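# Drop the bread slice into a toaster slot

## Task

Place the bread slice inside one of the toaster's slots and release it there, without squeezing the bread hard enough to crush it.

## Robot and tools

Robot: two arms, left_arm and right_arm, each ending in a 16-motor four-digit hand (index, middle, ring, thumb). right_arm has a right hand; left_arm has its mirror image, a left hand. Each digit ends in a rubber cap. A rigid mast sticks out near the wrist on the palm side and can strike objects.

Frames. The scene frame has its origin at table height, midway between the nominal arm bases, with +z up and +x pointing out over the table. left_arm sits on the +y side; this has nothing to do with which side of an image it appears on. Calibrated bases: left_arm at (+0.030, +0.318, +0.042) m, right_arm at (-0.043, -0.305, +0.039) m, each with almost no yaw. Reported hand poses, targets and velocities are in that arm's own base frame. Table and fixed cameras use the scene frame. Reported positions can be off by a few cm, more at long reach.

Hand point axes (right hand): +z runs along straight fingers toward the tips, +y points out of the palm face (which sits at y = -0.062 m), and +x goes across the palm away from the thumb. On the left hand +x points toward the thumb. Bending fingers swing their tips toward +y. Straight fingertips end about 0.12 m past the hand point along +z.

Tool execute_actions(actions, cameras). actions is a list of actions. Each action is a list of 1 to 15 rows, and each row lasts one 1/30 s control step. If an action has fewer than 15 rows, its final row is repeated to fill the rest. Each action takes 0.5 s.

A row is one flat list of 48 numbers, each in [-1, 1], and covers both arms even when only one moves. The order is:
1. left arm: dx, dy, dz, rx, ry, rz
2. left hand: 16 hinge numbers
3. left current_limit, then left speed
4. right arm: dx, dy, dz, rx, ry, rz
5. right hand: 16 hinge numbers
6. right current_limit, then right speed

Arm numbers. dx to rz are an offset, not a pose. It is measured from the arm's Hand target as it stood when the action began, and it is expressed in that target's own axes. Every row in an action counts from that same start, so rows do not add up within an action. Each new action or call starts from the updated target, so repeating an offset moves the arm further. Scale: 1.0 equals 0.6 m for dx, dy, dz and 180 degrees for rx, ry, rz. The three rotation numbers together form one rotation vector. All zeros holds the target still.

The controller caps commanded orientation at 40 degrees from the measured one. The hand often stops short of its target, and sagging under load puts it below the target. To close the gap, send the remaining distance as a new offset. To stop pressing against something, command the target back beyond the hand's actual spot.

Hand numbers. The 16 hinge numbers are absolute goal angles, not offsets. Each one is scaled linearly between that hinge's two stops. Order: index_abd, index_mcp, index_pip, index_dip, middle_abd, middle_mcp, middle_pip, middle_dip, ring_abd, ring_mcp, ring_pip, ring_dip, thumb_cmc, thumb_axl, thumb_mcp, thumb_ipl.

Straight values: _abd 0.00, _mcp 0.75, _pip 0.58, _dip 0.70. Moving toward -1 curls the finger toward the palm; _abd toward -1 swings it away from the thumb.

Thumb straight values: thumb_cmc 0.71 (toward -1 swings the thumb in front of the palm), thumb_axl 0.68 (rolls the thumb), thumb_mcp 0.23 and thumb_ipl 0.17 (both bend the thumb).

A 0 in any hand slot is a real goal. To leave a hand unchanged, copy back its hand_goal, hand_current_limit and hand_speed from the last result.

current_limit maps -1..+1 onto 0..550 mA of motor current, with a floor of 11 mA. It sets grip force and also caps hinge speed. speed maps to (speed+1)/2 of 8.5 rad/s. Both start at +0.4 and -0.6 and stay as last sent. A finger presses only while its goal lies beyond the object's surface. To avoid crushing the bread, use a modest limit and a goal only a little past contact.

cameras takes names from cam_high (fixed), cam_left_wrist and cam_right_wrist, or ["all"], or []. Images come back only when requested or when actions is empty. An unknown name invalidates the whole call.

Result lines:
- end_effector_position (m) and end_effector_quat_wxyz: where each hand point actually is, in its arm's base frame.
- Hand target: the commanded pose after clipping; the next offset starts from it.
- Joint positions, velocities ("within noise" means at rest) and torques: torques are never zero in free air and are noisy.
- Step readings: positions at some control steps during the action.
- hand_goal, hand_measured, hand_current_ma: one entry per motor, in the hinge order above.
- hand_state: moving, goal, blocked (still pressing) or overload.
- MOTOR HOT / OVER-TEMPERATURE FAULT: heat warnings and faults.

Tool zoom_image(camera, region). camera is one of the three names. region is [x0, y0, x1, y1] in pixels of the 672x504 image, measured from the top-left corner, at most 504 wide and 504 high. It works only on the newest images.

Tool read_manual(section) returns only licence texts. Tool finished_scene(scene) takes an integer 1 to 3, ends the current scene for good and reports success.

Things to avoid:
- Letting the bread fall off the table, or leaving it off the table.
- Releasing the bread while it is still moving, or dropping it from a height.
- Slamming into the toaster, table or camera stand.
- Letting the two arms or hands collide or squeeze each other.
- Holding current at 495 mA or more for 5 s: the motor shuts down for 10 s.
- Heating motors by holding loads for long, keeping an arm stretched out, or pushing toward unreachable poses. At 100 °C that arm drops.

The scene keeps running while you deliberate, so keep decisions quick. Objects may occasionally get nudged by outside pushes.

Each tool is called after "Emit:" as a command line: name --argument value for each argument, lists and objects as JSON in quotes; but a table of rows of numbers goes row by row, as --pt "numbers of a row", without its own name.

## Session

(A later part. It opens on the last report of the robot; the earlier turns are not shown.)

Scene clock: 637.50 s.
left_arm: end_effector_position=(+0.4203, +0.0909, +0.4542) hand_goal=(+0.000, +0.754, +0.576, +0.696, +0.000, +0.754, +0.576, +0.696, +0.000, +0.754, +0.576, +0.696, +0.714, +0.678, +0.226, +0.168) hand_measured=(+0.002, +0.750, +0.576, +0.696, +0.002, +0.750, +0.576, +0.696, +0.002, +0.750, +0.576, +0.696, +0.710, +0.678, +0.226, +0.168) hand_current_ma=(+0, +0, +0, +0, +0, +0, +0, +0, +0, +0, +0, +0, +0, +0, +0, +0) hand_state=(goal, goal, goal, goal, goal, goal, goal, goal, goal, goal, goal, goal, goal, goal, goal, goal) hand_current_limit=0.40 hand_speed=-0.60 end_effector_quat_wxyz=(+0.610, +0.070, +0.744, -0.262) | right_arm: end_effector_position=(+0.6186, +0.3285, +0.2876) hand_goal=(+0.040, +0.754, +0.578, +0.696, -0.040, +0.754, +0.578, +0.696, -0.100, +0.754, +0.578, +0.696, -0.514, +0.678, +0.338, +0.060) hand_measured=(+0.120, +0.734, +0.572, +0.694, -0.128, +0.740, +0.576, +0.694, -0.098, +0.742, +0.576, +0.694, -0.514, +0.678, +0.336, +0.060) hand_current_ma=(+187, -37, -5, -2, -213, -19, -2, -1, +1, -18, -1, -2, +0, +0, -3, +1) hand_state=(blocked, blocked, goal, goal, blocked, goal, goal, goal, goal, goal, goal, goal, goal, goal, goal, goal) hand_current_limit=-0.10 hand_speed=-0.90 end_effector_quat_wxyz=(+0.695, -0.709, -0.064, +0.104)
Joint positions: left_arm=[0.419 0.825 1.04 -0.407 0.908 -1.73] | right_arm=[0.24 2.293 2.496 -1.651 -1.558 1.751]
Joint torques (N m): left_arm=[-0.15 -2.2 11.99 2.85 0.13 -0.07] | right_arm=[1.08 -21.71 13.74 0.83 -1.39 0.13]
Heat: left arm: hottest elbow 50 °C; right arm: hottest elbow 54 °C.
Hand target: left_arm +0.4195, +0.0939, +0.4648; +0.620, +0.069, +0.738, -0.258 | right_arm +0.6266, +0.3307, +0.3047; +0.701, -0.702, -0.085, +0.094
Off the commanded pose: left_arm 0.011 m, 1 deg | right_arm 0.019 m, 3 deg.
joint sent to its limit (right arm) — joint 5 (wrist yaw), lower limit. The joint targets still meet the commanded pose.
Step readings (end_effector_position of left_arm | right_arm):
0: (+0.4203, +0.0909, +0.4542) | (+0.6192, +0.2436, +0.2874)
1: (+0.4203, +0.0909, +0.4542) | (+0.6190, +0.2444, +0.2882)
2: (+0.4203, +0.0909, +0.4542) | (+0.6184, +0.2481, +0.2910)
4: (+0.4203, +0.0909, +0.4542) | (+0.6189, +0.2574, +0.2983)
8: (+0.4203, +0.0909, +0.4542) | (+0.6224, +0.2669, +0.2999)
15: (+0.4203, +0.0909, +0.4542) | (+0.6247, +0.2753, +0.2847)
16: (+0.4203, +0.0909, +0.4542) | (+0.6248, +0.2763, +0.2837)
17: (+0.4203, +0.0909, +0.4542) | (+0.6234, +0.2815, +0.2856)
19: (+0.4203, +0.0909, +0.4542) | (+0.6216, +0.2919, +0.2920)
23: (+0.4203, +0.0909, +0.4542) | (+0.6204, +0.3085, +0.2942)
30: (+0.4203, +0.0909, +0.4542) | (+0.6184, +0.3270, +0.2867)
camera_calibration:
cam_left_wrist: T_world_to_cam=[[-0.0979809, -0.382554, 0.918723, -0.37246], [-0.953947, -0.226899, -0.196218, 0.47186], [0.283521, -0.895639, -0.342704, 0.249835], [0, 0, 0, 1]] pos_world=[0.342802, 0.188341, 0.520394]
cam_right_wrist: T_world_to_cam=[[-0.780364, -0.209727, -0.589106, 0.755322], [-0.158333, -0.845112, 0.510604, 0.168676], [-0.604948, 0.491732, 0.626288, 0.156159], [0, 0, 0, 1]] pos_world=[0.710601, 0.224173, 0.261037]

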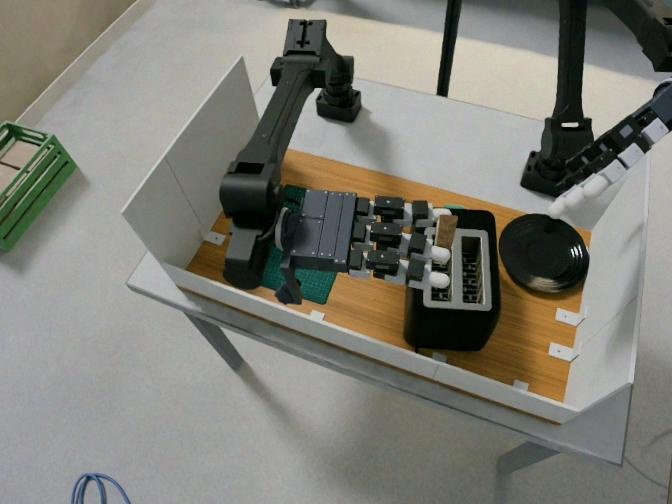

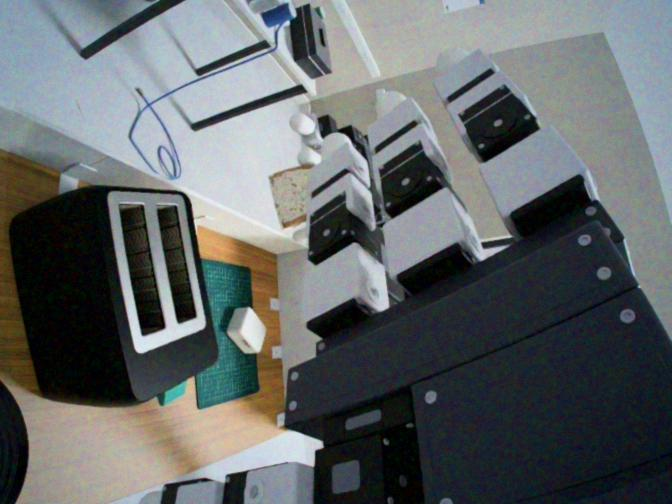

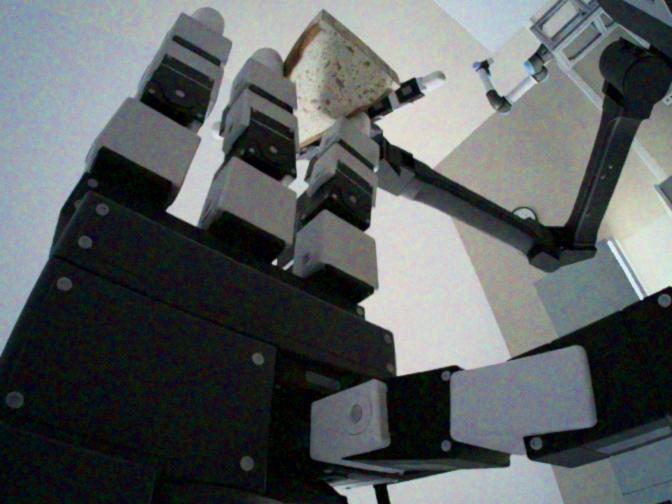

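Emit:
execute_actions --actions '[[[0,0,0,0,0,0,0,0.754,0.576,0.696,0,0.754,0.576,0.696,0,0.754,0.576,0.696,0.714,0.678,0.226,0.168,0.4,-0.6,-0.0417,0.05,0.0283,0,0,-0.0167,0.04,0.754,0.577,0.696,-0.04,0.754,0.577,0.696,-0.1,0.754,0.577,0.696,-0.514,0.677,0.337,0.059,-0.1,-0.9]],[[0,0,0,0,0,0,0,0.754,0.576,0.696,0,0.754,0.576,0.696,0,0.754,0.576,0.696,0.714,0.678,0.226,0.168,0.4,-0.6,0,0.05,0,0,0,0,0.04,0.754,0.577,0.696,-0.04,0.754,0.577,0.696,-0.1,0.754,0.577,0.696,-0.514,0.677,0.337,0.059,-0.1,-0.9]]]' --cameras '["cam_high","cam_left_wrist","cam_right_wrist"]'

Emit:
zoom_image --camera "cam_high" --region '[400, 190, 500, 290]'

Emit:
zoom_image --camera "cam_left_wrist" --region '[200, 80, 380, 260]'

Scene clock: 664.53 s.
left_arm: end_effector_position=(+0.4203, +0.0909, +0.4542) hand_goal=(+0.000, +0.754, +0.576, +0.696, +0.000, +0.754, +0.576, +0.696, +0.000, +0.754, +0.576, +0.696, +0.714, +0.678, +0.226, +0.168) hand_measured=(+0.002, +0.750, +0.576, +0.696, +0.002, +0.750, +0.576, +0.696, +0.002, +0.750, +0.576, +0.696, +0.710, +0.678, +0.226, +0.168) hand_current_ma=(+0, +0, +0, +0, +0, +0, +0, +0, +0, +0, +0, +0, +0, +0, +0, +0) hand_state=(goal, goal, goal, goal, goal, goal, goal, goal, goal, goal, goal, goal, goal, goal, goal, goal) hand_current_limit=0.40 hand_speed=-0.60 end_effector_quat_wxyz=(+0.610, +0.070, +0.744, -0.262) | right_arm: end_effector_position=(+0.6019, +0.3363, +0.2397) hand_goal=(+0.040, +0.754, +0.578, +0.696, -0.040, +0.754, +0.578, +0.696, -0.100, +0.754, +0.578, +0.696, -0.514, +0.678, +0.338, +0.060) hand_measured=(+0.120, +0.734, +0.572, +0.694, -0.128, +0.740, +0.576, +0.694, -0.098, +0.742, +0.576, +0.694, -0.514, +0.678, +0.336, +0.060) hand_current_ma=(+187, -37, -5, -2, -213, -19, -2, -1, +1, -18, -1, -2, +0, +0, -3, +1) hand_state=(blocked, blocked, goal, goal, blocked, goal, goal, goal, goal, goal, goal, goal, goal, goal, goal, goal) hand_current_limit=-0.10 hand_speed=-0.90 end_effector_quat_wxyz=(+0.698, -0.705, -0.096, +0.085)
Joint positions: left_arm=[0.419 0.825 1.04 -0.407 0.908 -1.73] | right_arm=[0.257 2.232 2.268 -1.615 -1.56 1.548]
Joint torques (N m): left_arm=[-0.09 -2.2 12.01 2.84 0.13 -0.08] | right_arm=[1.73 -23.06 7.84 0.62 -1.33 -0.11]
Heat: left arm: hottest elbow 50 °C; right arm: hottest elbow 57 °C.
Hand target: left_arm +0.4195, +0.0939, +0.4648; +0.620, +0.069, +0.738, -0.258 | right_arm +0.5989, +0.3412, +0.2451; +0.703, -0.699, -0.104, +0.075
Off the commanded pose: left_arm 0.011 m, 1 deg | right_arm 0.008 m, 2 deg.
joint sent to its limit (right arm) — joint 5 (wrist yaw), lower limit. The joint targets still meet the commanded pose.
Step readings (end_effector_position of left_arm | right_arm):
0: (+0.4203, +0.0909, +0.4542) | (+0.6185, +0.3285, +0.2876)
1: (+0.4203, +0.0909, +0.4542) | (+0.6186, +0.3285, +0.2876)
2: (+0.4203, +0.0909, +0.4542) | (+0.6190, +0.3286, +0.2869)
4: (+0.4203, +0.0909, +0.4542) | (+0.6159, +0.3285, +0.2825)
8: (+0.4203, +0.0909, +0.4542) | (+0.6071, +0.3289, +0.2696)
15: (+0.4203, +0.0909, +0.4542) | (+0.6029, +0.3342, +0.2577)
16: (+0.4203, +0.0909, +0.4542) | (+0.6026, +0.3351, +0.2570)
17: (+0.4203, +0.0909, +0.4542) | (+0.6023, +0.3356, +0.2559)
19: (+0.4203, +0.0909, +0.4542) | (+0.6010, +0.3360, +0.2528)
23: (+0.4203, +0.0909, +0.4542) | (+0.6005, +0.3359, +0.2443)
30: (+0.4203, +0.0909, +0.4542) | (+0.6013, +0.3361, +0.2398)
camera_calibration:
cam_left_wrist: T_world_to_cam=[[-0.0979809, -0.382554, 0.918723, -0.37246], [-0.953947, -0.226899, -0.196218, 0.47186], [0.283521, -0.895639, -0.342704, 0.249835], [0, 0, 0, 1]] pos_world=[0.342802, 0.188341, 0.520394]
cam_right_wrist: T_world_to_cam=[[-0.733232, -0.213032, -0.645746, 0.702022], [-0.176186, -0.857704, 0.483014, 0.21859], [-0.656757, 0.467933, 0.591363, 0.219803], [0, 0, 0, 1]] pos_world=[0.697615, 0.234186, 0.217763]

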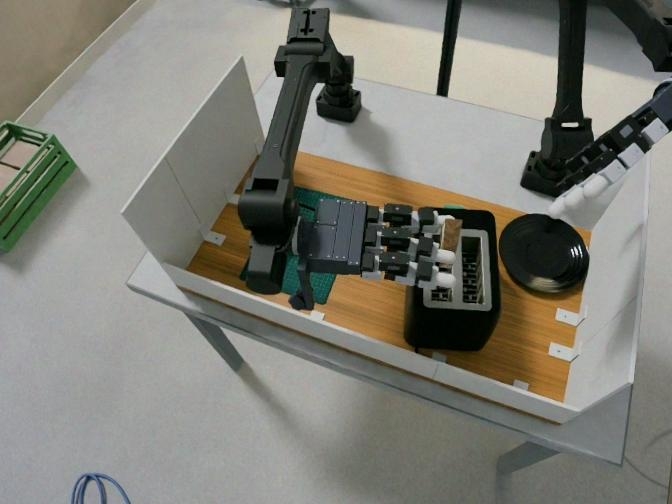

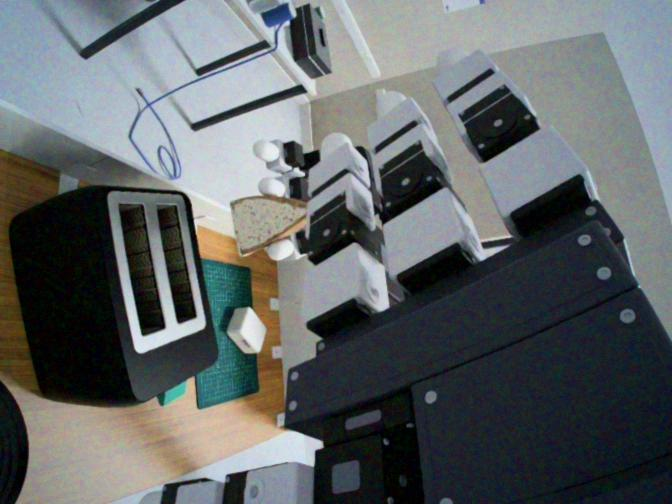

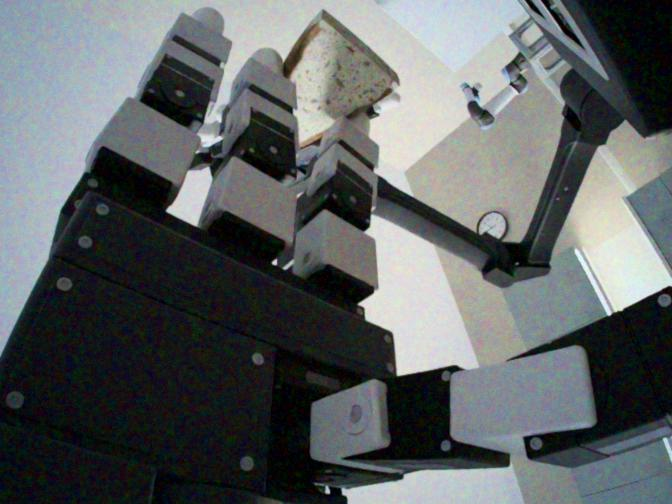

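Scaled by 5.040 from the camera's 672x504 image, which has a finer 960x720 frame.

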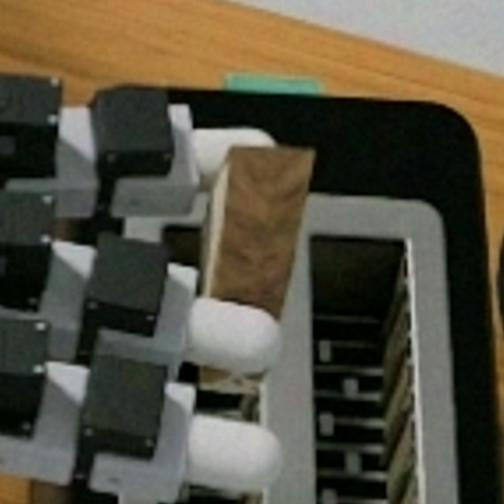

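Scaled by 2.800 from the camera's 672x504 image, which has a finer 960x720 frame.

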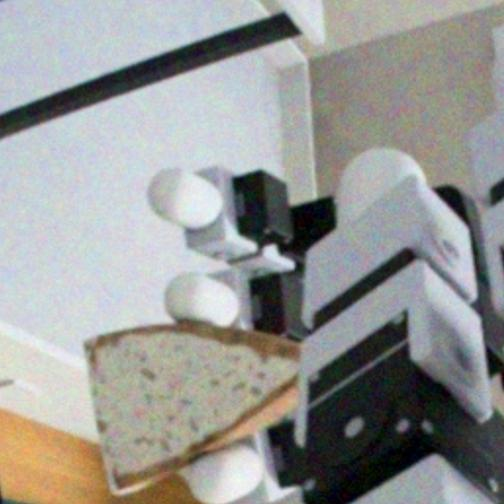

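Emit:
execute_actions --actions '[[[0,0,0,0,0,0,0,0.754,0.576,0.696,0,0.754,0.576,0.696,0,0.754,0.576,0.696,0.714,0.678,0.226,0.168,0.4,-0.6,-0.0133,0.0833,0.0033,0,0,0,0.04,0.754,0.577,0.696,-0.04,0.754,0.577,0.696,-0.1,0.754,0.577,0.696,-0.514,0.677,0.337,0.059,-0.1,-0.9]]]' --cameras '["cam_high","cam_left_wrist"]'

Emit:
zoom_image --camera "cam_high" --region '[400, 200, 500, 300]'

Emit:
zoom_image --camera "cam_left_wrist" --region '[100, 120, 340, 360]'

Scene clock: 679.17 s.
left_arm: end_effector_position=(+0.4203, +0.0909, +0.4542) hand_goal=(+0.000, +0.754, +0.576, +0.696, +0.000, +0.754, +0.576, +0.696, +0.000, +0.754, +0.576, +0.696, +0.714, +0.678, +0.226, +0.168) hand_measured=(+0.002, +0.750, +0.576, +0.696, +0.002, +0.750, +0.576, +0.696, +0.002, +0.750, +0.576, +0.696, +0.710, +0.678, +0.226, +0.168) hand_current_ma=(+0, +0, +0, +0, +0, +0, +0, +0, +0, +0, +0, +0, +0, +0, +0, +0) hand_state=(goal, goal, goal, goal, goal, goal, goal, goal, goal, goal, goal, goal, goal, goal, goal, goal) hand_current_limit=0.40 hand_speed=-0.60 end_effector_quat_wxyz=(+0.610, +0.070, +0.744, -0.262) | right_arm: end_effector_position=(+0.5954, +0.3348, +0.1947) hand_goal=(+0.040, +0.754, +0.578, +0.696, -0.040, +0.754, +0.578, +0.696, -0.100, +0.754, +0.578, +0.696, -0.514, +0.678, +0.338, +0.060) hand_measured=(+0.120, +0.734, +0.572, +0.694, -0.128, +0.740, +0.576, +0.694, -0.098, +0.742, +0.576, +0.694, -0.514, +0.678, +0.336, +0.060) hand_current_ma=(+187, -37, -5, -2, -213, -19, -2, -1, +1, -18, -1, -2, +0, +0, -3, +1) hand_state=(blocked, blocked, goal, goal, blocked, goal, goal, goal, goal, goal, goal, goal, goal, goal, goal, goal) hand_current_limit=-0.10 hand_speed=-0.90 end_effector_quat_wxyz=(+0.699, -0.703, -0.099, +0.083)
Joint positions: left_arm=[0.419 0.825 1.04 -0.407 0.908 -1.73] | right_arm=[0.257 2.231 2.145 -1.568 -1.562 1.467]
Joint torques (N m): left_arm=[-0.09 -2.26 12.05 2.86 0.14 -0.07] | right_arm=[1.67 -22.48 7.87 0.47 -1.22 -0.13]
Heat: left arm: hottest elbow 50 °C; right arm: hottest elbow 52 °C.
Hand target: left_arm +0.4195, +0.0939, +0.4648; +0.620, +0.069, +0.738, -0.258 | right_arm +0.5926, +0.3416, +0.1949; +0.703, -0.699, -0.104, +0.075
Off the commanded pose: left_arm 0.011 m, 1 deg | right_arm 0.007 m, 1 deg.
joint sent to its limit (right arm) — joint 5 (wrist yaw), lower limit. The joint targets still meet the commanded pose.
Step readings (end_effector_position of left_arm | right_arm):
0: (+0.4203, +0.0909, +0.4542) | (+0.6019, +0.3363, +0.2397)
1: (+0.4203, +0.0909, +0.4542) | (+0.6019, +0.3362, +0.2391)
2: (+0.4203, +0.0909, +0.4542) | (+0.6013, +0.3363, +0.2366)
4: (+0.4203, +0.0909, +0.4542) | (+0.5981, +0.3355, +0.2292)
8: (+0.4203, +0.0909, +0.4542) | (+0.5931, +0.3342, +0.2066)
15: (+0.4203, +0.0909, +0.4542) | (+0.5944, +0.3345, +0.1949)
camera_calibration:
cam_left_wrist: T_world_to_cam=[[-0.0979809, -0.382554, 0.918723, -0.37246], [-0.953947, -0.226899, -0.196218, 0.47186], [0.283521, -0.895639, -0.342704, 0.249835], [0, 0, 0, 1]] pos_world=[0.342802, 0.188341, 0.520394]
Images, in order (width x height): cam_high 672x504, cam_left_wrist 672x504.

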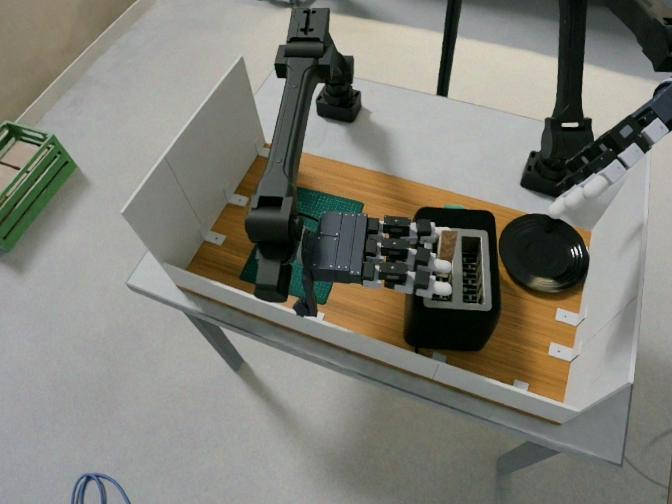

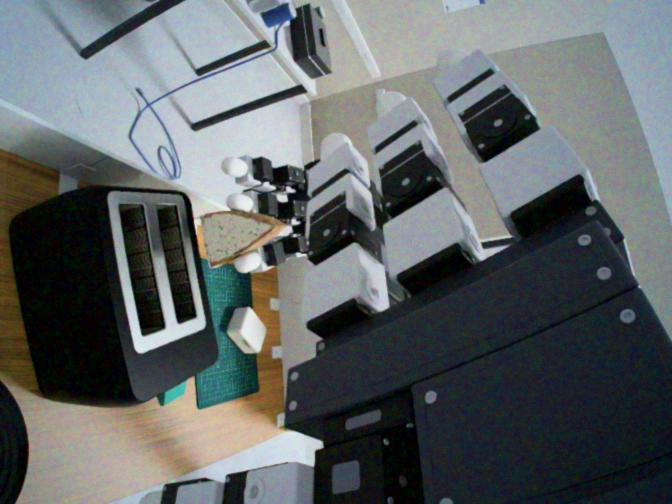

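Scaled by 5.040 from the camera's 672x504 image, which has a finer 960x720 frame.

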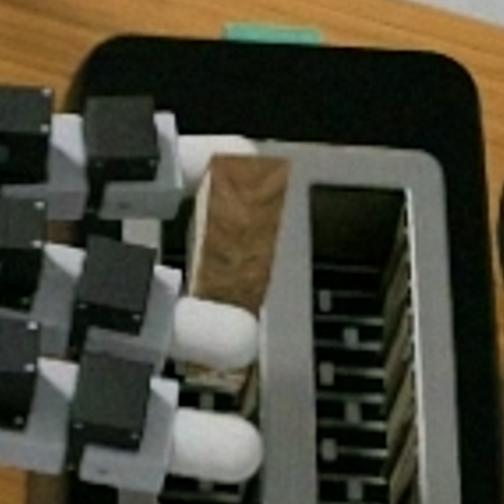

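Scaled by 2.100 from the camera's 672x504 image, which has a finer 960x720 frame.

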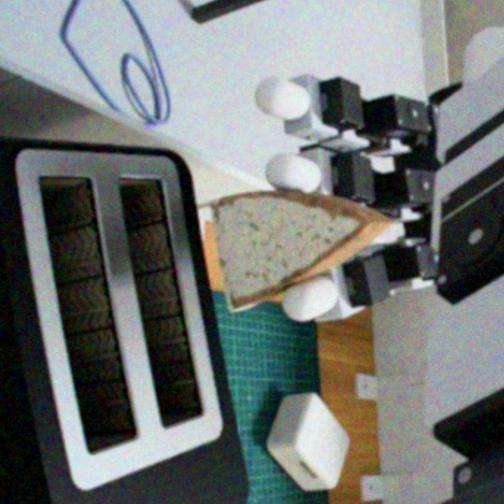

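Emit:
execute_actions --actions '[[[0,0,0,0,0,0,0,0.754,0.576,0.696,0,0.754,0.576,0.696,0,0.754,0.576,0.696,0.714,0.678,0.226,0.168,0.4,-0.6,0,0.02,0.0042,0,0,0,0.04,0.754,0.577,0.696,-0.04,0.754,0.577,0.696,-0.1,0.754,0.577,0.696,-0.514,0.677,0.337,0.059,-0.1,-0.9]],[[0,0,0,0,0,0,0,0.754,0.576,0.696,0,0.754,0.576,0.696,0,0.754,0.576,0.696,0.714,0.678,0.226,0.168,0.4,-0.6,0,0.03,0,0,0,0,0.04,0.754,0.577,0.696,-0.04,0.754,0.577,0.696,-0.1,0.754,0.577,0.696,-0.514,0.677,0.337,0.059,-0.1,-0.9]]]' --cameras '["cam_high","cam_left_wrist"]'

Emit:
zoom_image --camera "cam_high" --region '[400, 200, 500, 300]'

Emit:
zoom_image --camera "cam_left_wrist" --region '[100, 120, 340, 360]'

Scene clock: 690.83 s.
left_arm: end_effector_position=(+0.4203, +0.0909, +0.4542) hand_goal=(+0.000, +0.754, +0.576, +0.696, +0.000, +0.754, +0.576, +0.696, +0.000, +0.754, +0.576, +0.696, +0.714, +0.678, +0.226, +0.168) hand_measured=(+0.002, +0.750, +0.576, +0.696, +0.002, +0.750, +0.576, +0.696, +0.002, +0.750, +0.576, +0.696, +0.710, +0.678, +0.226, +0.168) hand_current_ma=(+0, +0, +0, +0, +0, +0, +0, +0, +0, +0, +0, +0, +0, +0, +0, +0) hand_state=(goal, goal, goal, goal, goal, goal, goal, goal, goal, goal, goal, goal, goal, goal, goal, goal) hand_current_limit=0.40 hand_speed=-0.60 end_effector_quat_wxyz=(+0.610, +0.070, +0.744, -0.262) | right_arm: end_effector_position=(+0.5966, +0.3369, +0.1747) hand_goal=(+0.040, +0.754, +0.578, +0.696, -0.040, +0.754, +0.578, +0.696, -0.100, +0.754, +0.578, +0.696, -0.514, +0.678, +0.338, +0.060) hand_measured=(+0.120, +0.734, +0.572, +0.694, -0.128, +0.740, +0.576, +0.694, -0.098, +0.742, +0.576, +0.694, -0.514, +0.678, +0.336, +0.060) hand_current_ma=(+187, -37, -5, -2, -213, -19, -2, -1, +1, -18, -1, -2, +0, +0, -3, +1) hand_state=(blocked, blocked, goal, goal, blocked, goal, goal, goal, goal, goal, goal, goal, goal, goal, goal, goal) hand_current_limit=-0.10 hand_speed=-0.90 end_effector_quat_wxyz=(+0.700, -0.702, -0.107, +0.076)
Joint positions: left_arm=[0.419 0.825 1.04 -0.407 0.908 -1.73] | right_arm=[0.26 2.237 2.105 -1.516 -1.562 1.45]
Joint torques (N m): left_arm=[-0.21 -2.32 12 2.88 0.13 -0.07] | right_arm=[1.61 -20.95 7.69 0.51 -1.23 -0.08]
Heat: left arm: hottest elbow 50 °C; right arm: hottest elbow 49 °C.
Hand target: left_arm +0.4195, +0.0939, +0.4648; +0.620, +0.069, +0.738, -0.258 | right_arm +0.5932, +0.3443, +0.1649; +0.703, -0.699, -0.104, +0.075
Off the commanded pose: left_arm 0.011 m, 1 deg | right_arm 0.013 m, 1 deg.
joint sent to its limit (right arm) — joint 5 (wrist yaw), lower limit. The joint targets still meet the commanded pose.
Step readings (end_effector_position of left_arm | right_arm):
0: (+0.4203, +0.0909, +0.4542) | (+0.5954, +0.3348, +0.1947)
1: (+0.4203, +0.0909, +0.4542) | (+0.5955, +0.3348, +0.1947)
2: (+0.4203, +0.0909, +0.4542) | (+0.5957, +0.3349, +0.1947)
4: (+0.4203, +0.0909, +0.4542) | (+0.5959, +0.3354, +0.1935)
8: (+0.4203, +0.0909, +0.4542) | (+0.5952, +0.3363, +0.1909)
15: (+0.4203, +0.0909, +0.4542) | (+0.5957, +0.3367, +0.1895)
16: (+0.4203, +0.0909, +0.4542) | (+0.5958, +0.3367, +0.1893)
17: (+0.4203, +0.0909, +0.4542) | (+0.5959, +0.3367, +0.1886)
19: (+0.4203, +0.0909, +0.4542) | (+0.5958, +0.3367, +0.1862)
23: (+0.4203, +0.0909, +0.4542) | (+0.5951, +0.3365, +0.1800)
30: (+0.4203, +0.0909, +0.4542) | (+0.5959, +0.3367, +0.1749)
camera_calibration:
cam_left_wrist: T_world_to_cam=[[-0.0979809, -0.382554, 0.918723, -0.37246], [-0.953947, -0.226899, -0.196218, 0.47186], [0.283521, -0.895639, -0.342704, 0.249835], [0, 0, 0, 1]] pos_world=[0.342802, 0.188341, 0.520394]
Images, in order (width x height): cam_high 672x504, cam_left_wrist 672x504.

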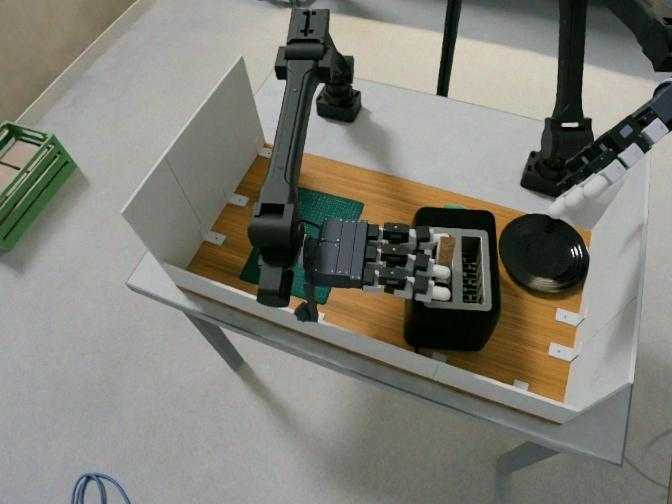

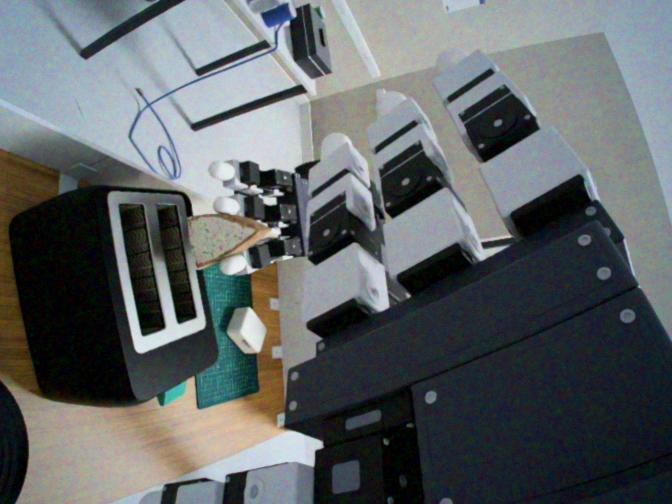

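Scaled by 5.040 from the camera's 672x504 image, which has a finer 960x720 frame.

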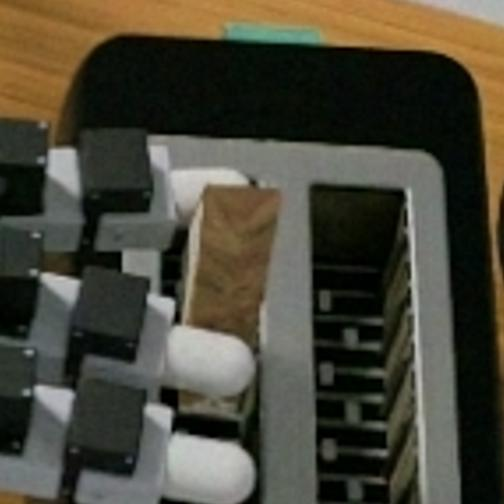

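Scaled by 2.100 from the camera's 672x504 image, which has a finer 960x720 frame.

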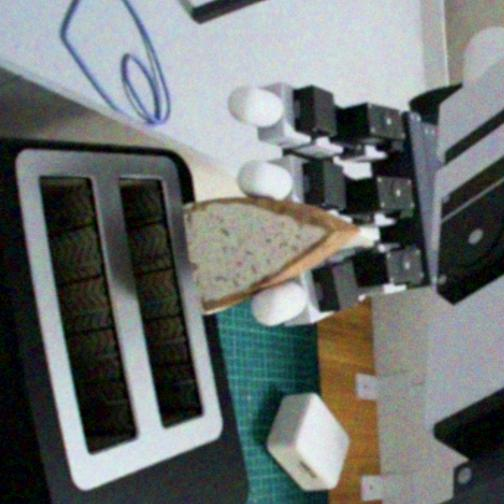

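Emit:
execute_actions --actions '[[[0,0,0,0,0,0,0,0.754,0.576,0.696,0,0.754,0.576,0.696,0,0.754,0.576,0.696,0.714,0.678,0.226,0.168,0.4,-0.6,0,0.0333,0.005,0,0,0,0.04,0.754,0.577,0.696,-0.04,0.754,0.577,0.696,-0.1,0.754,0.577,0.696,-0.514,0.677,0.337,0.059,-0.1,-0.9]]]' --cameras '["cam_high","cam_left_wrist"]'

Emit:
zoom_image --camera "cam_high" --region '[400, 200, 500, 300]'

Emit:
zoom_image --camera "cam_left_wrist" --region '[120, 180, 260, 320]'

Scene clock: 700.10 s.
left_arm: end_effector_position=(+0.4203, +0.0909, +0.4542) hand_goal=(+0.000, +0.754, +0.576, +0.696, +0.000, +0.754, +0.576, +0.696, +0.000, +0.754, +0.576, +0.696, +0.714, +0.678, +0.226, +0.168) hand_measured=(+0.002, +0.750, +0.576, +0.696, +0.002, +0.750, +0.576, +0.696, +0.002, +0.750, +0.576, +0.696, +0.710, +0.678, +0.226, +0.168) hand_current_ma=(+0, +0, +0, +0, +0, +0, +0, +0, +0, +0, +0, +0, +0, +0, +0, +0) hand_state=(goal, goal, goal, goal, goal, goal, goal, goal, goal, goal, goal, goal, goal, goal, goal, goal) hand_current_limit=0.40 hand_speed=-0.60 end_effector_quat_wxyz=(+0.610, +0.070, +0.744, -0.262) | right_arm: end_effector_position=(+0.5969, +0.3399, +0.1527) hand_goal=(+0.040, +0.754, +0.578, +0.696, -0.040, +0.754, +0.578, +0.696, -0.100, +0.754, +0.578, +0.696, -0.514, +0.678, +0.338, +0.060) hand_measured=(+0.120, +0.734, +0.572, +0.694, -0.128, +0.740, +0.576, +0.694, -0.098, +0.742, +0.576, +0.694, -0.514, +0.678, +0.336, +0.060) hand_current_ma=(+187, -37, -5, -2, -213, -19, -2, -1, +1, -18, -1, -2, +0, +0, -3, +1) hand_state=(blocked, blocked, goal, goal, blocked, goal, goal, goal, goal, goal, goal, goal, goal, goal, goal, goal) hand_current_limit=-0.10 hand_speed=-0.90 end_effector_quat_wxyz=(+0.700, -0.702, -0.108, +0.078)
Joint positions: left_arm=[0.419 0.825 1.04 -0.407 0.908 -1.73] | right_arm=[0.264 2.258 2.083 -1.482 -1.562 1.443]
Joint torques (N m): left_arm=[-0.21 -2.32 12.03 2.85 0.14 -0.08] | right_arm=[1.85 -21.01 7.84 0.53 -1.22 -0.06]
Heat: left arm: hottest elbow 50 °C; right arm: hottest shoulder 47 °C.
Hand target: left_arm +0.4195, +0.0939, +0.4648; +0.620, +0.069, +0.738, -0.258 | right_arm +0.5933, +0.3473, +0.1450; +0.703, -0.699, -0.104, +0.075
Off the commanded pose: left_arm 0.011 m, 1 deg | right_arm 0.011 m, 1 deg.
joint sent to its limit (right arm) — joint 5 (wrist yaw), lower limit. The joint targets still meet the commanded pose.
Step readings (end_effector_position of left_arm | right_arm):
0: (+0.4203, +0.0909, +0.4542) | (+0.5966, +0.3369, +0.1747)
1: (+0.4203, +0.0909, +0.4542) | (+0.5967, +0.3369, +0.1747)
2: (+0.4203, +0.0909, +0.4542) | (+0.5966, +0.3372, +0.1741)
4: (+0.4203, +0.0909, +0.4542) | (+0.5965, +0.3374, +0.1720)
8: (+0.4203, +0.0909, +0.4542) | (+0.5961, +0.3384, +0.1644)
15: (+0.4203, +0.0909, +0.4542) | (+0.5963, +0.3397, +0.1532)
camera_calibration:
cam_left_wrist: T_world_to_cam=[[-0.0979809, -0.382554, 0.918723, -0.37246], [-0.953947, -0.226899, -0.196218, 0.47186], [0.283521, -0.895639, -0.342704, 0.249835], [0, 0, 0, 1]] pos_world=[0.342802, 0.188341, 0.520394]
Images, in order (width x height): cam_high 672x504, cam_left_wrist 672x504.

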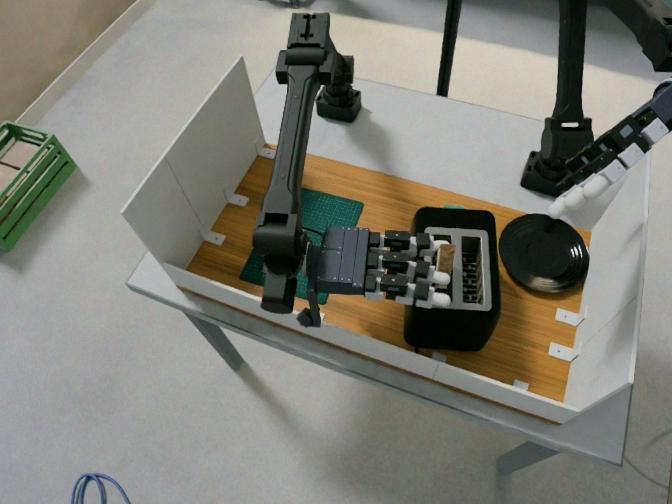

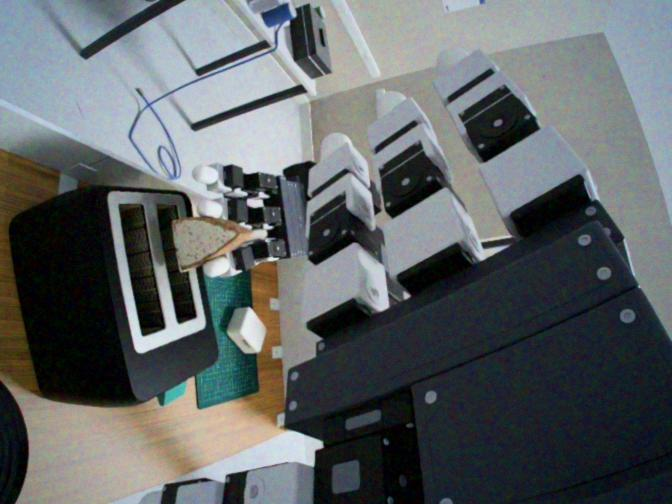

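Scaled by 5.040 from the camera's 672x504 image, which has a finer 960x720 frame.

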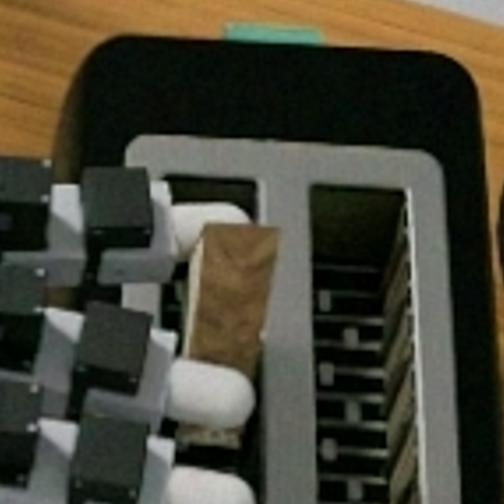

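Scaled by 3.600 from the camera's 672x504 image, which has a finer 960x720 frame.

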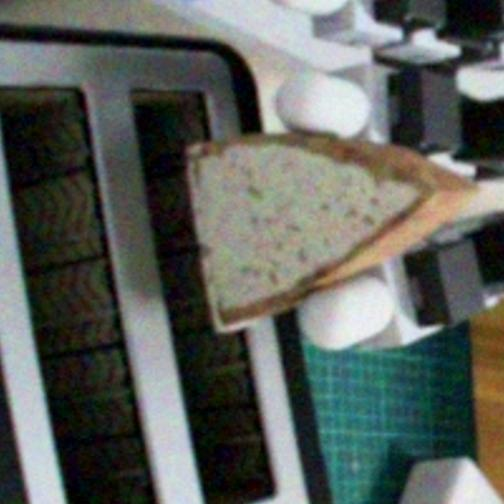

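Emit:
execute_actions --actions '[[[0,0,0,0,0,0,0,0.754,0.576,0.696,0,0.754,0.576,0.696,0,0.754,0.576,0.696,0.714,0.678,0.226,0.168,0.4,-0.6,0,0.0167,0.004,0,0,0,0.04,0.754,0.577,0.696,-0.04,0.754,0.577,0.696,-0.1,0.754,0.577,0.696,-0.514,0.677,0.337,0.059,-0.1,-0.9]],[[0,0,0,0,0,0,0,0.754,0.576,0.696,0,0.754,0.576,0.696,0,0.754,0.576,0.696,0.714,0.678,0.226,0.168,0.4,-0.6,0,0.0167,0,0,0,0,0.04,0.754,0.577,0.696,-0.04,0.754,0.577,0.696,-0.1,0.754,0.577,0.696,-0.514,0.677,0.337,0.059,-0.1,-0.9]]]' --cameras '["cam_high","cam_left_wrist"]'

Emit:
zoom_image --camera "cam_high" --region '[400, 200, 500, 300]'

Emit:
zoom_image --camera "cam_left_wrist" --region '[120, 180, 260, 320]'

Scene clock: 706.17 s.
left_arm: end_effector_position=(+0.4203, +0.0909, +0.4542) hand_goal=(+0.000, +0.754, +0.576, +0.696, +0.000, +0.754, +0.576, +0.696, +0.000, +0.754, +0.576, +0.696, +0.714, +0.678, +0.226, +0.168) hand_measured=(+0.002, +0.750, +0.576, +0.696, +0.002, +0.750, +0.576, +0.696, +0.002, +0.750, +0.576, +0.696, +0.710, +0.678, +0.226, +0.168) hand_current_ma=(+0, +0, +0, +0, +0, +0, +0, +0, +0, +0, +0, +0, +0, +0, +0, +0) hand_state=(goal, goal, goal, goal, goal, goal, goal, goal, goal, goal, goal, goal, goal, goal, goal, goal) hand_current_limit=0.40 hand_speed=-0.60 end_effector_quat_wxyz=(+0.610, +0.070, +0.744, -0.262) | right_arm: end_effector_position=(+0.5984, +0.3429, +0.1376) hand_goal=(+0.040, +0.754, +0.578, +0.696, -0.040, +0.754, +0.578, +0.696, -0.100, +0.754, +0.578, +0.696, -0.514, +0.678, +0.338, +0.060) hand_measured=(+0.120, +0.734, +0.572, +0.694, -0.128, +0.740, +0.576, +0.694, -0.098, +0.742, +0.576, +0.694, -0.514, +0.678, +0.336, +0.060) hand_current_ma=(+187, -37, -5, -2, -213, -19, -2, -1, +1, -18, -1, -2, +0, +0, -3, +1) hand_state=(blocked, blocked, goal, goal, blocked, goal, goal, goal, goal, goal, goal, goal, goal, goal, goal, goal) hand_current_limit=-0.10 hand_speed=-0.90 end_effector_quat_wxyz=(+0.700, -0.701, -0.114, +0.075)
Joint positions: left_arm=[0.419 0.825 1.04 -0.407 0.908 -1.73] | right_arm=[0.268 2.269 2.064 -1.439 -1.562 1.442]
Joint torques (N m): left_arm=[-0.09 -2.26 12.01 2.88 0.13 -0.07] | right_arm=[1.79 -20.78 7.47 0.58 -1.23 -0.02]
Heat: left arm: hottest elbow 50 °C; right arm: hottest shoulder 46 °C.
Hand target: left_arm +0.4195, +0.0939, +0.4648; +0.620, +0.069, +0.738, -0.258 | right_arm +0.5934, +0.3500, +0.1250; +0.703, -0.699, -0.104, +0.075
Off the commanded pose: left_arm 0.011 m, 1 deg | right_arm 0.015 m, 1 deg.
joint sent to its limit (right arm) — joint 5 (wrist yaw), lower limit. The joint targets still meet the commanded pose.
Step readings (end_effector_position of left_arm | right_arm):
0: (+0.4203, +0.0909, +0.4542) | (+0.5970, +0.3399, +0.1527)
1: (+0.4203, +0.0909, +0.4542) | (+0.5969, +0.3401, +0.1527)
2: (+0.4203, +0.0909, +0.4542) | (+0.5970, +0.3402, +0.1527)
4: (+0.4203, +0.0909, +0.4542) | (+0.5974, +0.3406, +0.1526)
8: (+0.4203, +0.0909, +0.4542) | (+0.5974, +0.3413, +0.1509)
15: (+0.4203, +0.0909, +0.4542) | (+0.5971, +0.3423, +0.1469)
16: (+0.4203, +0.0909, +0.4542) | (+0.5970, +0.3425, +0.1468)
17: (+0.4203, +0.0909, +0.4542) | (+0.5971, +0.3426, +0.1462)
19: (+0.4203, +0.0909, +0.4542) | (+0.5971, +0.3426, +0.1451)
23: (+0.4203, +0.0909, +0.4542) | (+0.5971, +0.3426, +0.1414)
30: (+0.4203, +0.0909, +0.4542) | (+0.5981, +0.3428, +0.1376)
camera_calibration:
cam_left_wrist: T_world_to_cam=[[-0.0979809, -0.382554, 0.918723, -0.37246], [-0.953947, -0.226899, -0.196218, 0.47186], [0.283521, -0.895639, -0.342704, 0.249835], [0, 0, 0, 1]] pos_world=[0.342802, 0.188341, 0.520394]
Images, in order (width x height): cam_high 672x504, cam_left_wrist 672x504.

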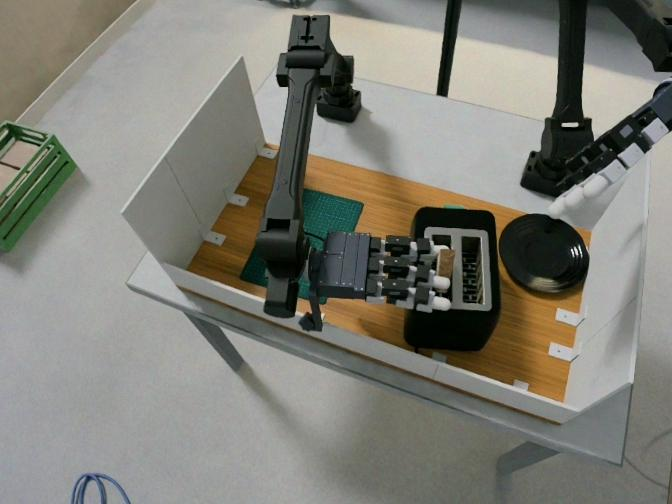

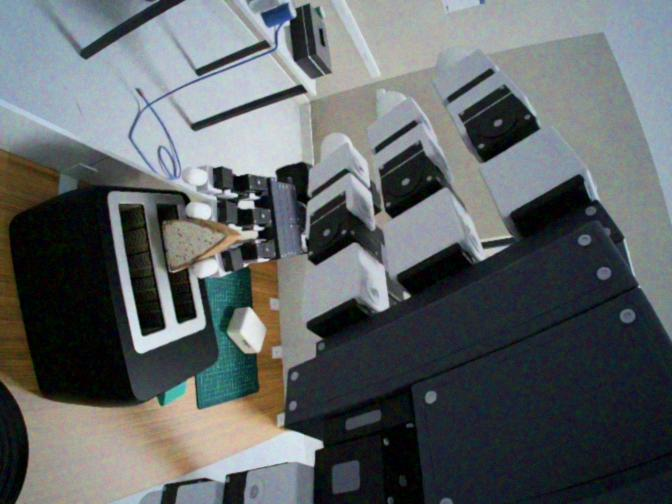

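Scaled by 5.040 from the camera's 672x504 image, which has a finer 960x720 frame.

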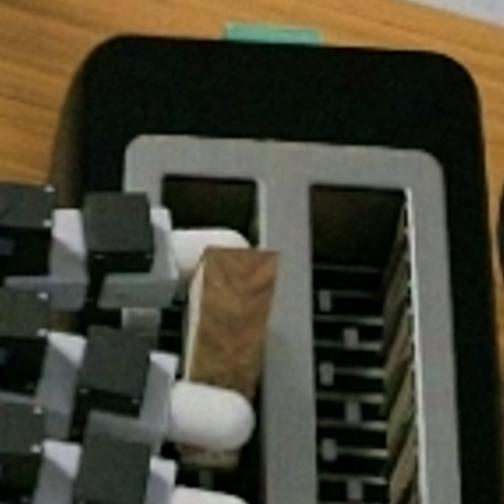

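Scaled by 3.600 from the camera's 672x504 image, which has a finer 960x720 frame.

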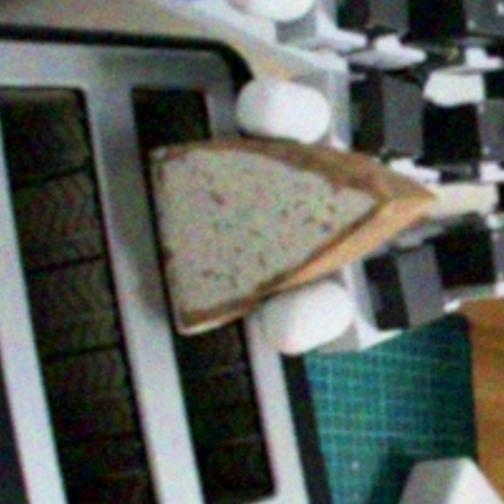

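Emit:
execute_actions --actions '[[[0,0,0,0,0,0,0,0.754,0.576,0.696,0,0.754,0.576,0.696,0,0.754,0.576,0.696,0.714,0.678,0.226,0.168,0.4,-0.6,0,0.0133,0,0,0,0,0.04,0.754,0.577,0.696,-0.04,0.754,0.577,0.696,-0.1,0.754,0.577,0.696,-0.514,0.677,0.337,0.059,-0.1,-0.9]]]' --cameras '["cam_high","cam_left_wrist"]'

Emit:
zoom_image --camera "cam_high" --region '[400, 200, 500, 300]'

Emit:
zoom_image --camera "cam_left_wrist" --region '[120, 180, 260, 320]'

Scene clock: 711.40 s.
left_arm: end_effector_position=(+0.4203, +0.0909, +0.4542) hand_goal=(+0.000, +0.754, +0.576, +0.696, +0.000, +0.754, +0.576, +0.696, +0.000, +0.754, +0.576, +0.696, +0.714, +0.678, +0.226, +0.168) hand_measured=(+0.002, +0.750, +0.576, +0.696, +0.002, +0.750, +0.576, +0.696, +0.002, +0.750, +0.576, +0.696, +0.710, +0.678, +0.226, +0.168) hand_current_ma=(+0, +0, +0, +0, +0, +0, +0, +0, +0, +0, +0, +0, +0, +0, +0, +0) hand_state=(goal, goal, goal, goal, goal, goal, goal, goal, goal, goal, goal, goal, goal, goal, goal, goal) hand_current_limit=0.40 hand_speed=-0.60 end_effector_quat_wxyz=(+0.610, +0.070, +0.744, -0.262) | right_arm: end_effector_position=(+0.5996, +0.3432, +0.1338) hand_goal=(+0.040, +0.754, +0.578, +0.696, -0.040, +0.754, +0.578, +0.696, -0.100, +0.754, +0.578, +0.696, -0.514, +0.678, +0.338, +0.060) hand_measured=(+0.120, +0.734, +0.572, +0.694, -0.128, +0.740, +0.576, +0.694, -0.098, +0.742, +0.576, +0.694, -0.514, +0.678, +0.336, +0.060) hand_current_ma=(+187, -37, -5, -2, -213, -19, -2, -1, +1, -18, -1, -2, +0, +0, -3, +1) hand_state=(blocked, blocked, goal, goal, blocked, goal, goal, goal, goal, goal, goal, goal, goal, goal, goal, goal) hand_current_limit=-0.10 hand_speed=-0.90 end_effector_quat_wxyz=(+0.700, -0.700, -0.118, +0.071)
Joint positions: left_arm=[0.419 0.825 1.04 -0.407 0.908 -1.73] | right_arm=[0.268 2.27 2.056 -1.42 -1.562 1.442]
Joint torques (N m): left_arm=[-0.21 -2.2 12.05 2.84 0.14 -0.08] | right_arm=[1.79 -20.19 7.36 0.51 -1.24 -0.01]
Heat: left arm: hottest elbow 50 °C; right arm: hottest shoulder 46 °C.
Hand target: left_arm +0.4195, +0.0939, +0.4648; +0.620, +0.069, +0.738, -0.258 | right_arm +0.5937, +0.3501, +0.1168; +0.703, -0.699, -0.104, +0.075
Off the commanded pose: left_arm 0.011 m, 1 deg | right_arm 0.019 m, 2 deg.
joint sent to its limit (right arm) — joint 5 (wrist yaw), lower limit. The joint targets still meet the commanded pose.
Step readings (end_effector_position of left_arm | right_arm):
0: (+0.4203, +0.0909, +0.4542) | (+0.5985, +0.3430, +0.1376)
1: (+0.4203, +0.0909, +0.4542) | (+0.5985, +0.3430, +0.1376)
2: (+0.4203, +0.0909, +0.4542) | (+0.5985, +0.3429, +0.1372)
4: (+0.4203, +0.0909, +0.4542) | (+0.5984, +0.3429, +0.1363)
8: (+0.4203, +0.0909, +0.4542) | (+0.5989, +0.3431, +0.1351)
15: (+0.4203, +0.0909, +0.4542) | (+0.5993, +0.3432, +0.1342)
camera_calibration:
cam_left_wrist: T_world_to_cam=[[-0.0979809, -0.382554, 0.918723, -0.37246], [-0.953947, -0.226899, -0.196218, 0.47186], [0.283521, -0.895639, -0.342704, 0.249835], [0, 0, 0, 1]] pos_world=[0.342802, 0.188341, 0.520394]
Images, in order (width x height): cam_high 672x504, cam_left_wrist 672x504.

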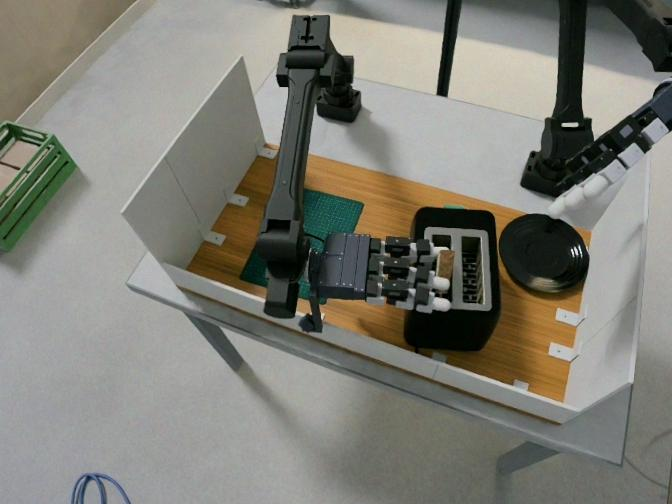

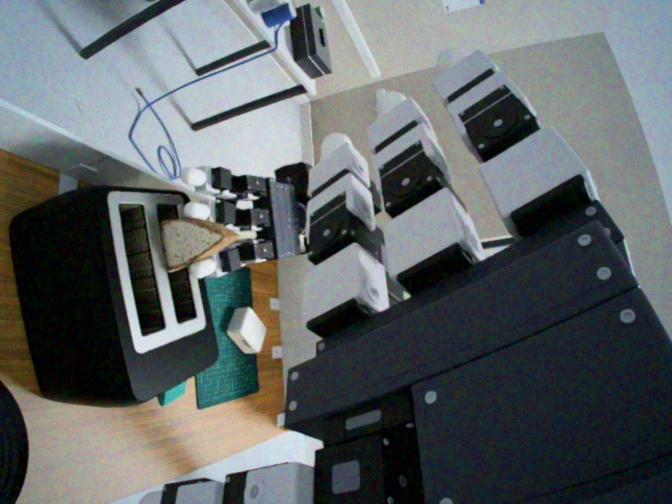

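Scaled by 5.040 from the camera's 672x504 image, which has a finer 960x720 frame.

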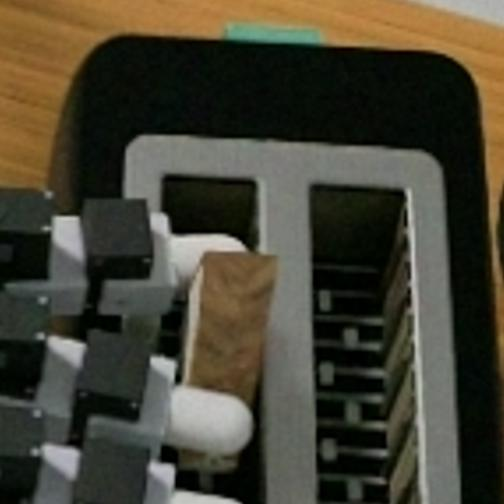

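Scaled by 3.600 from the camera's 672x504 image, which has a finer 960x720 frame.

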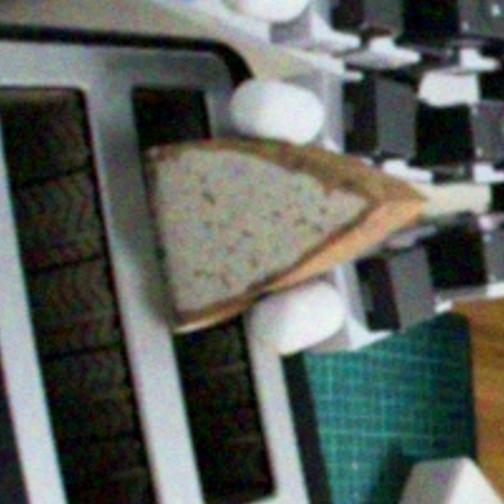

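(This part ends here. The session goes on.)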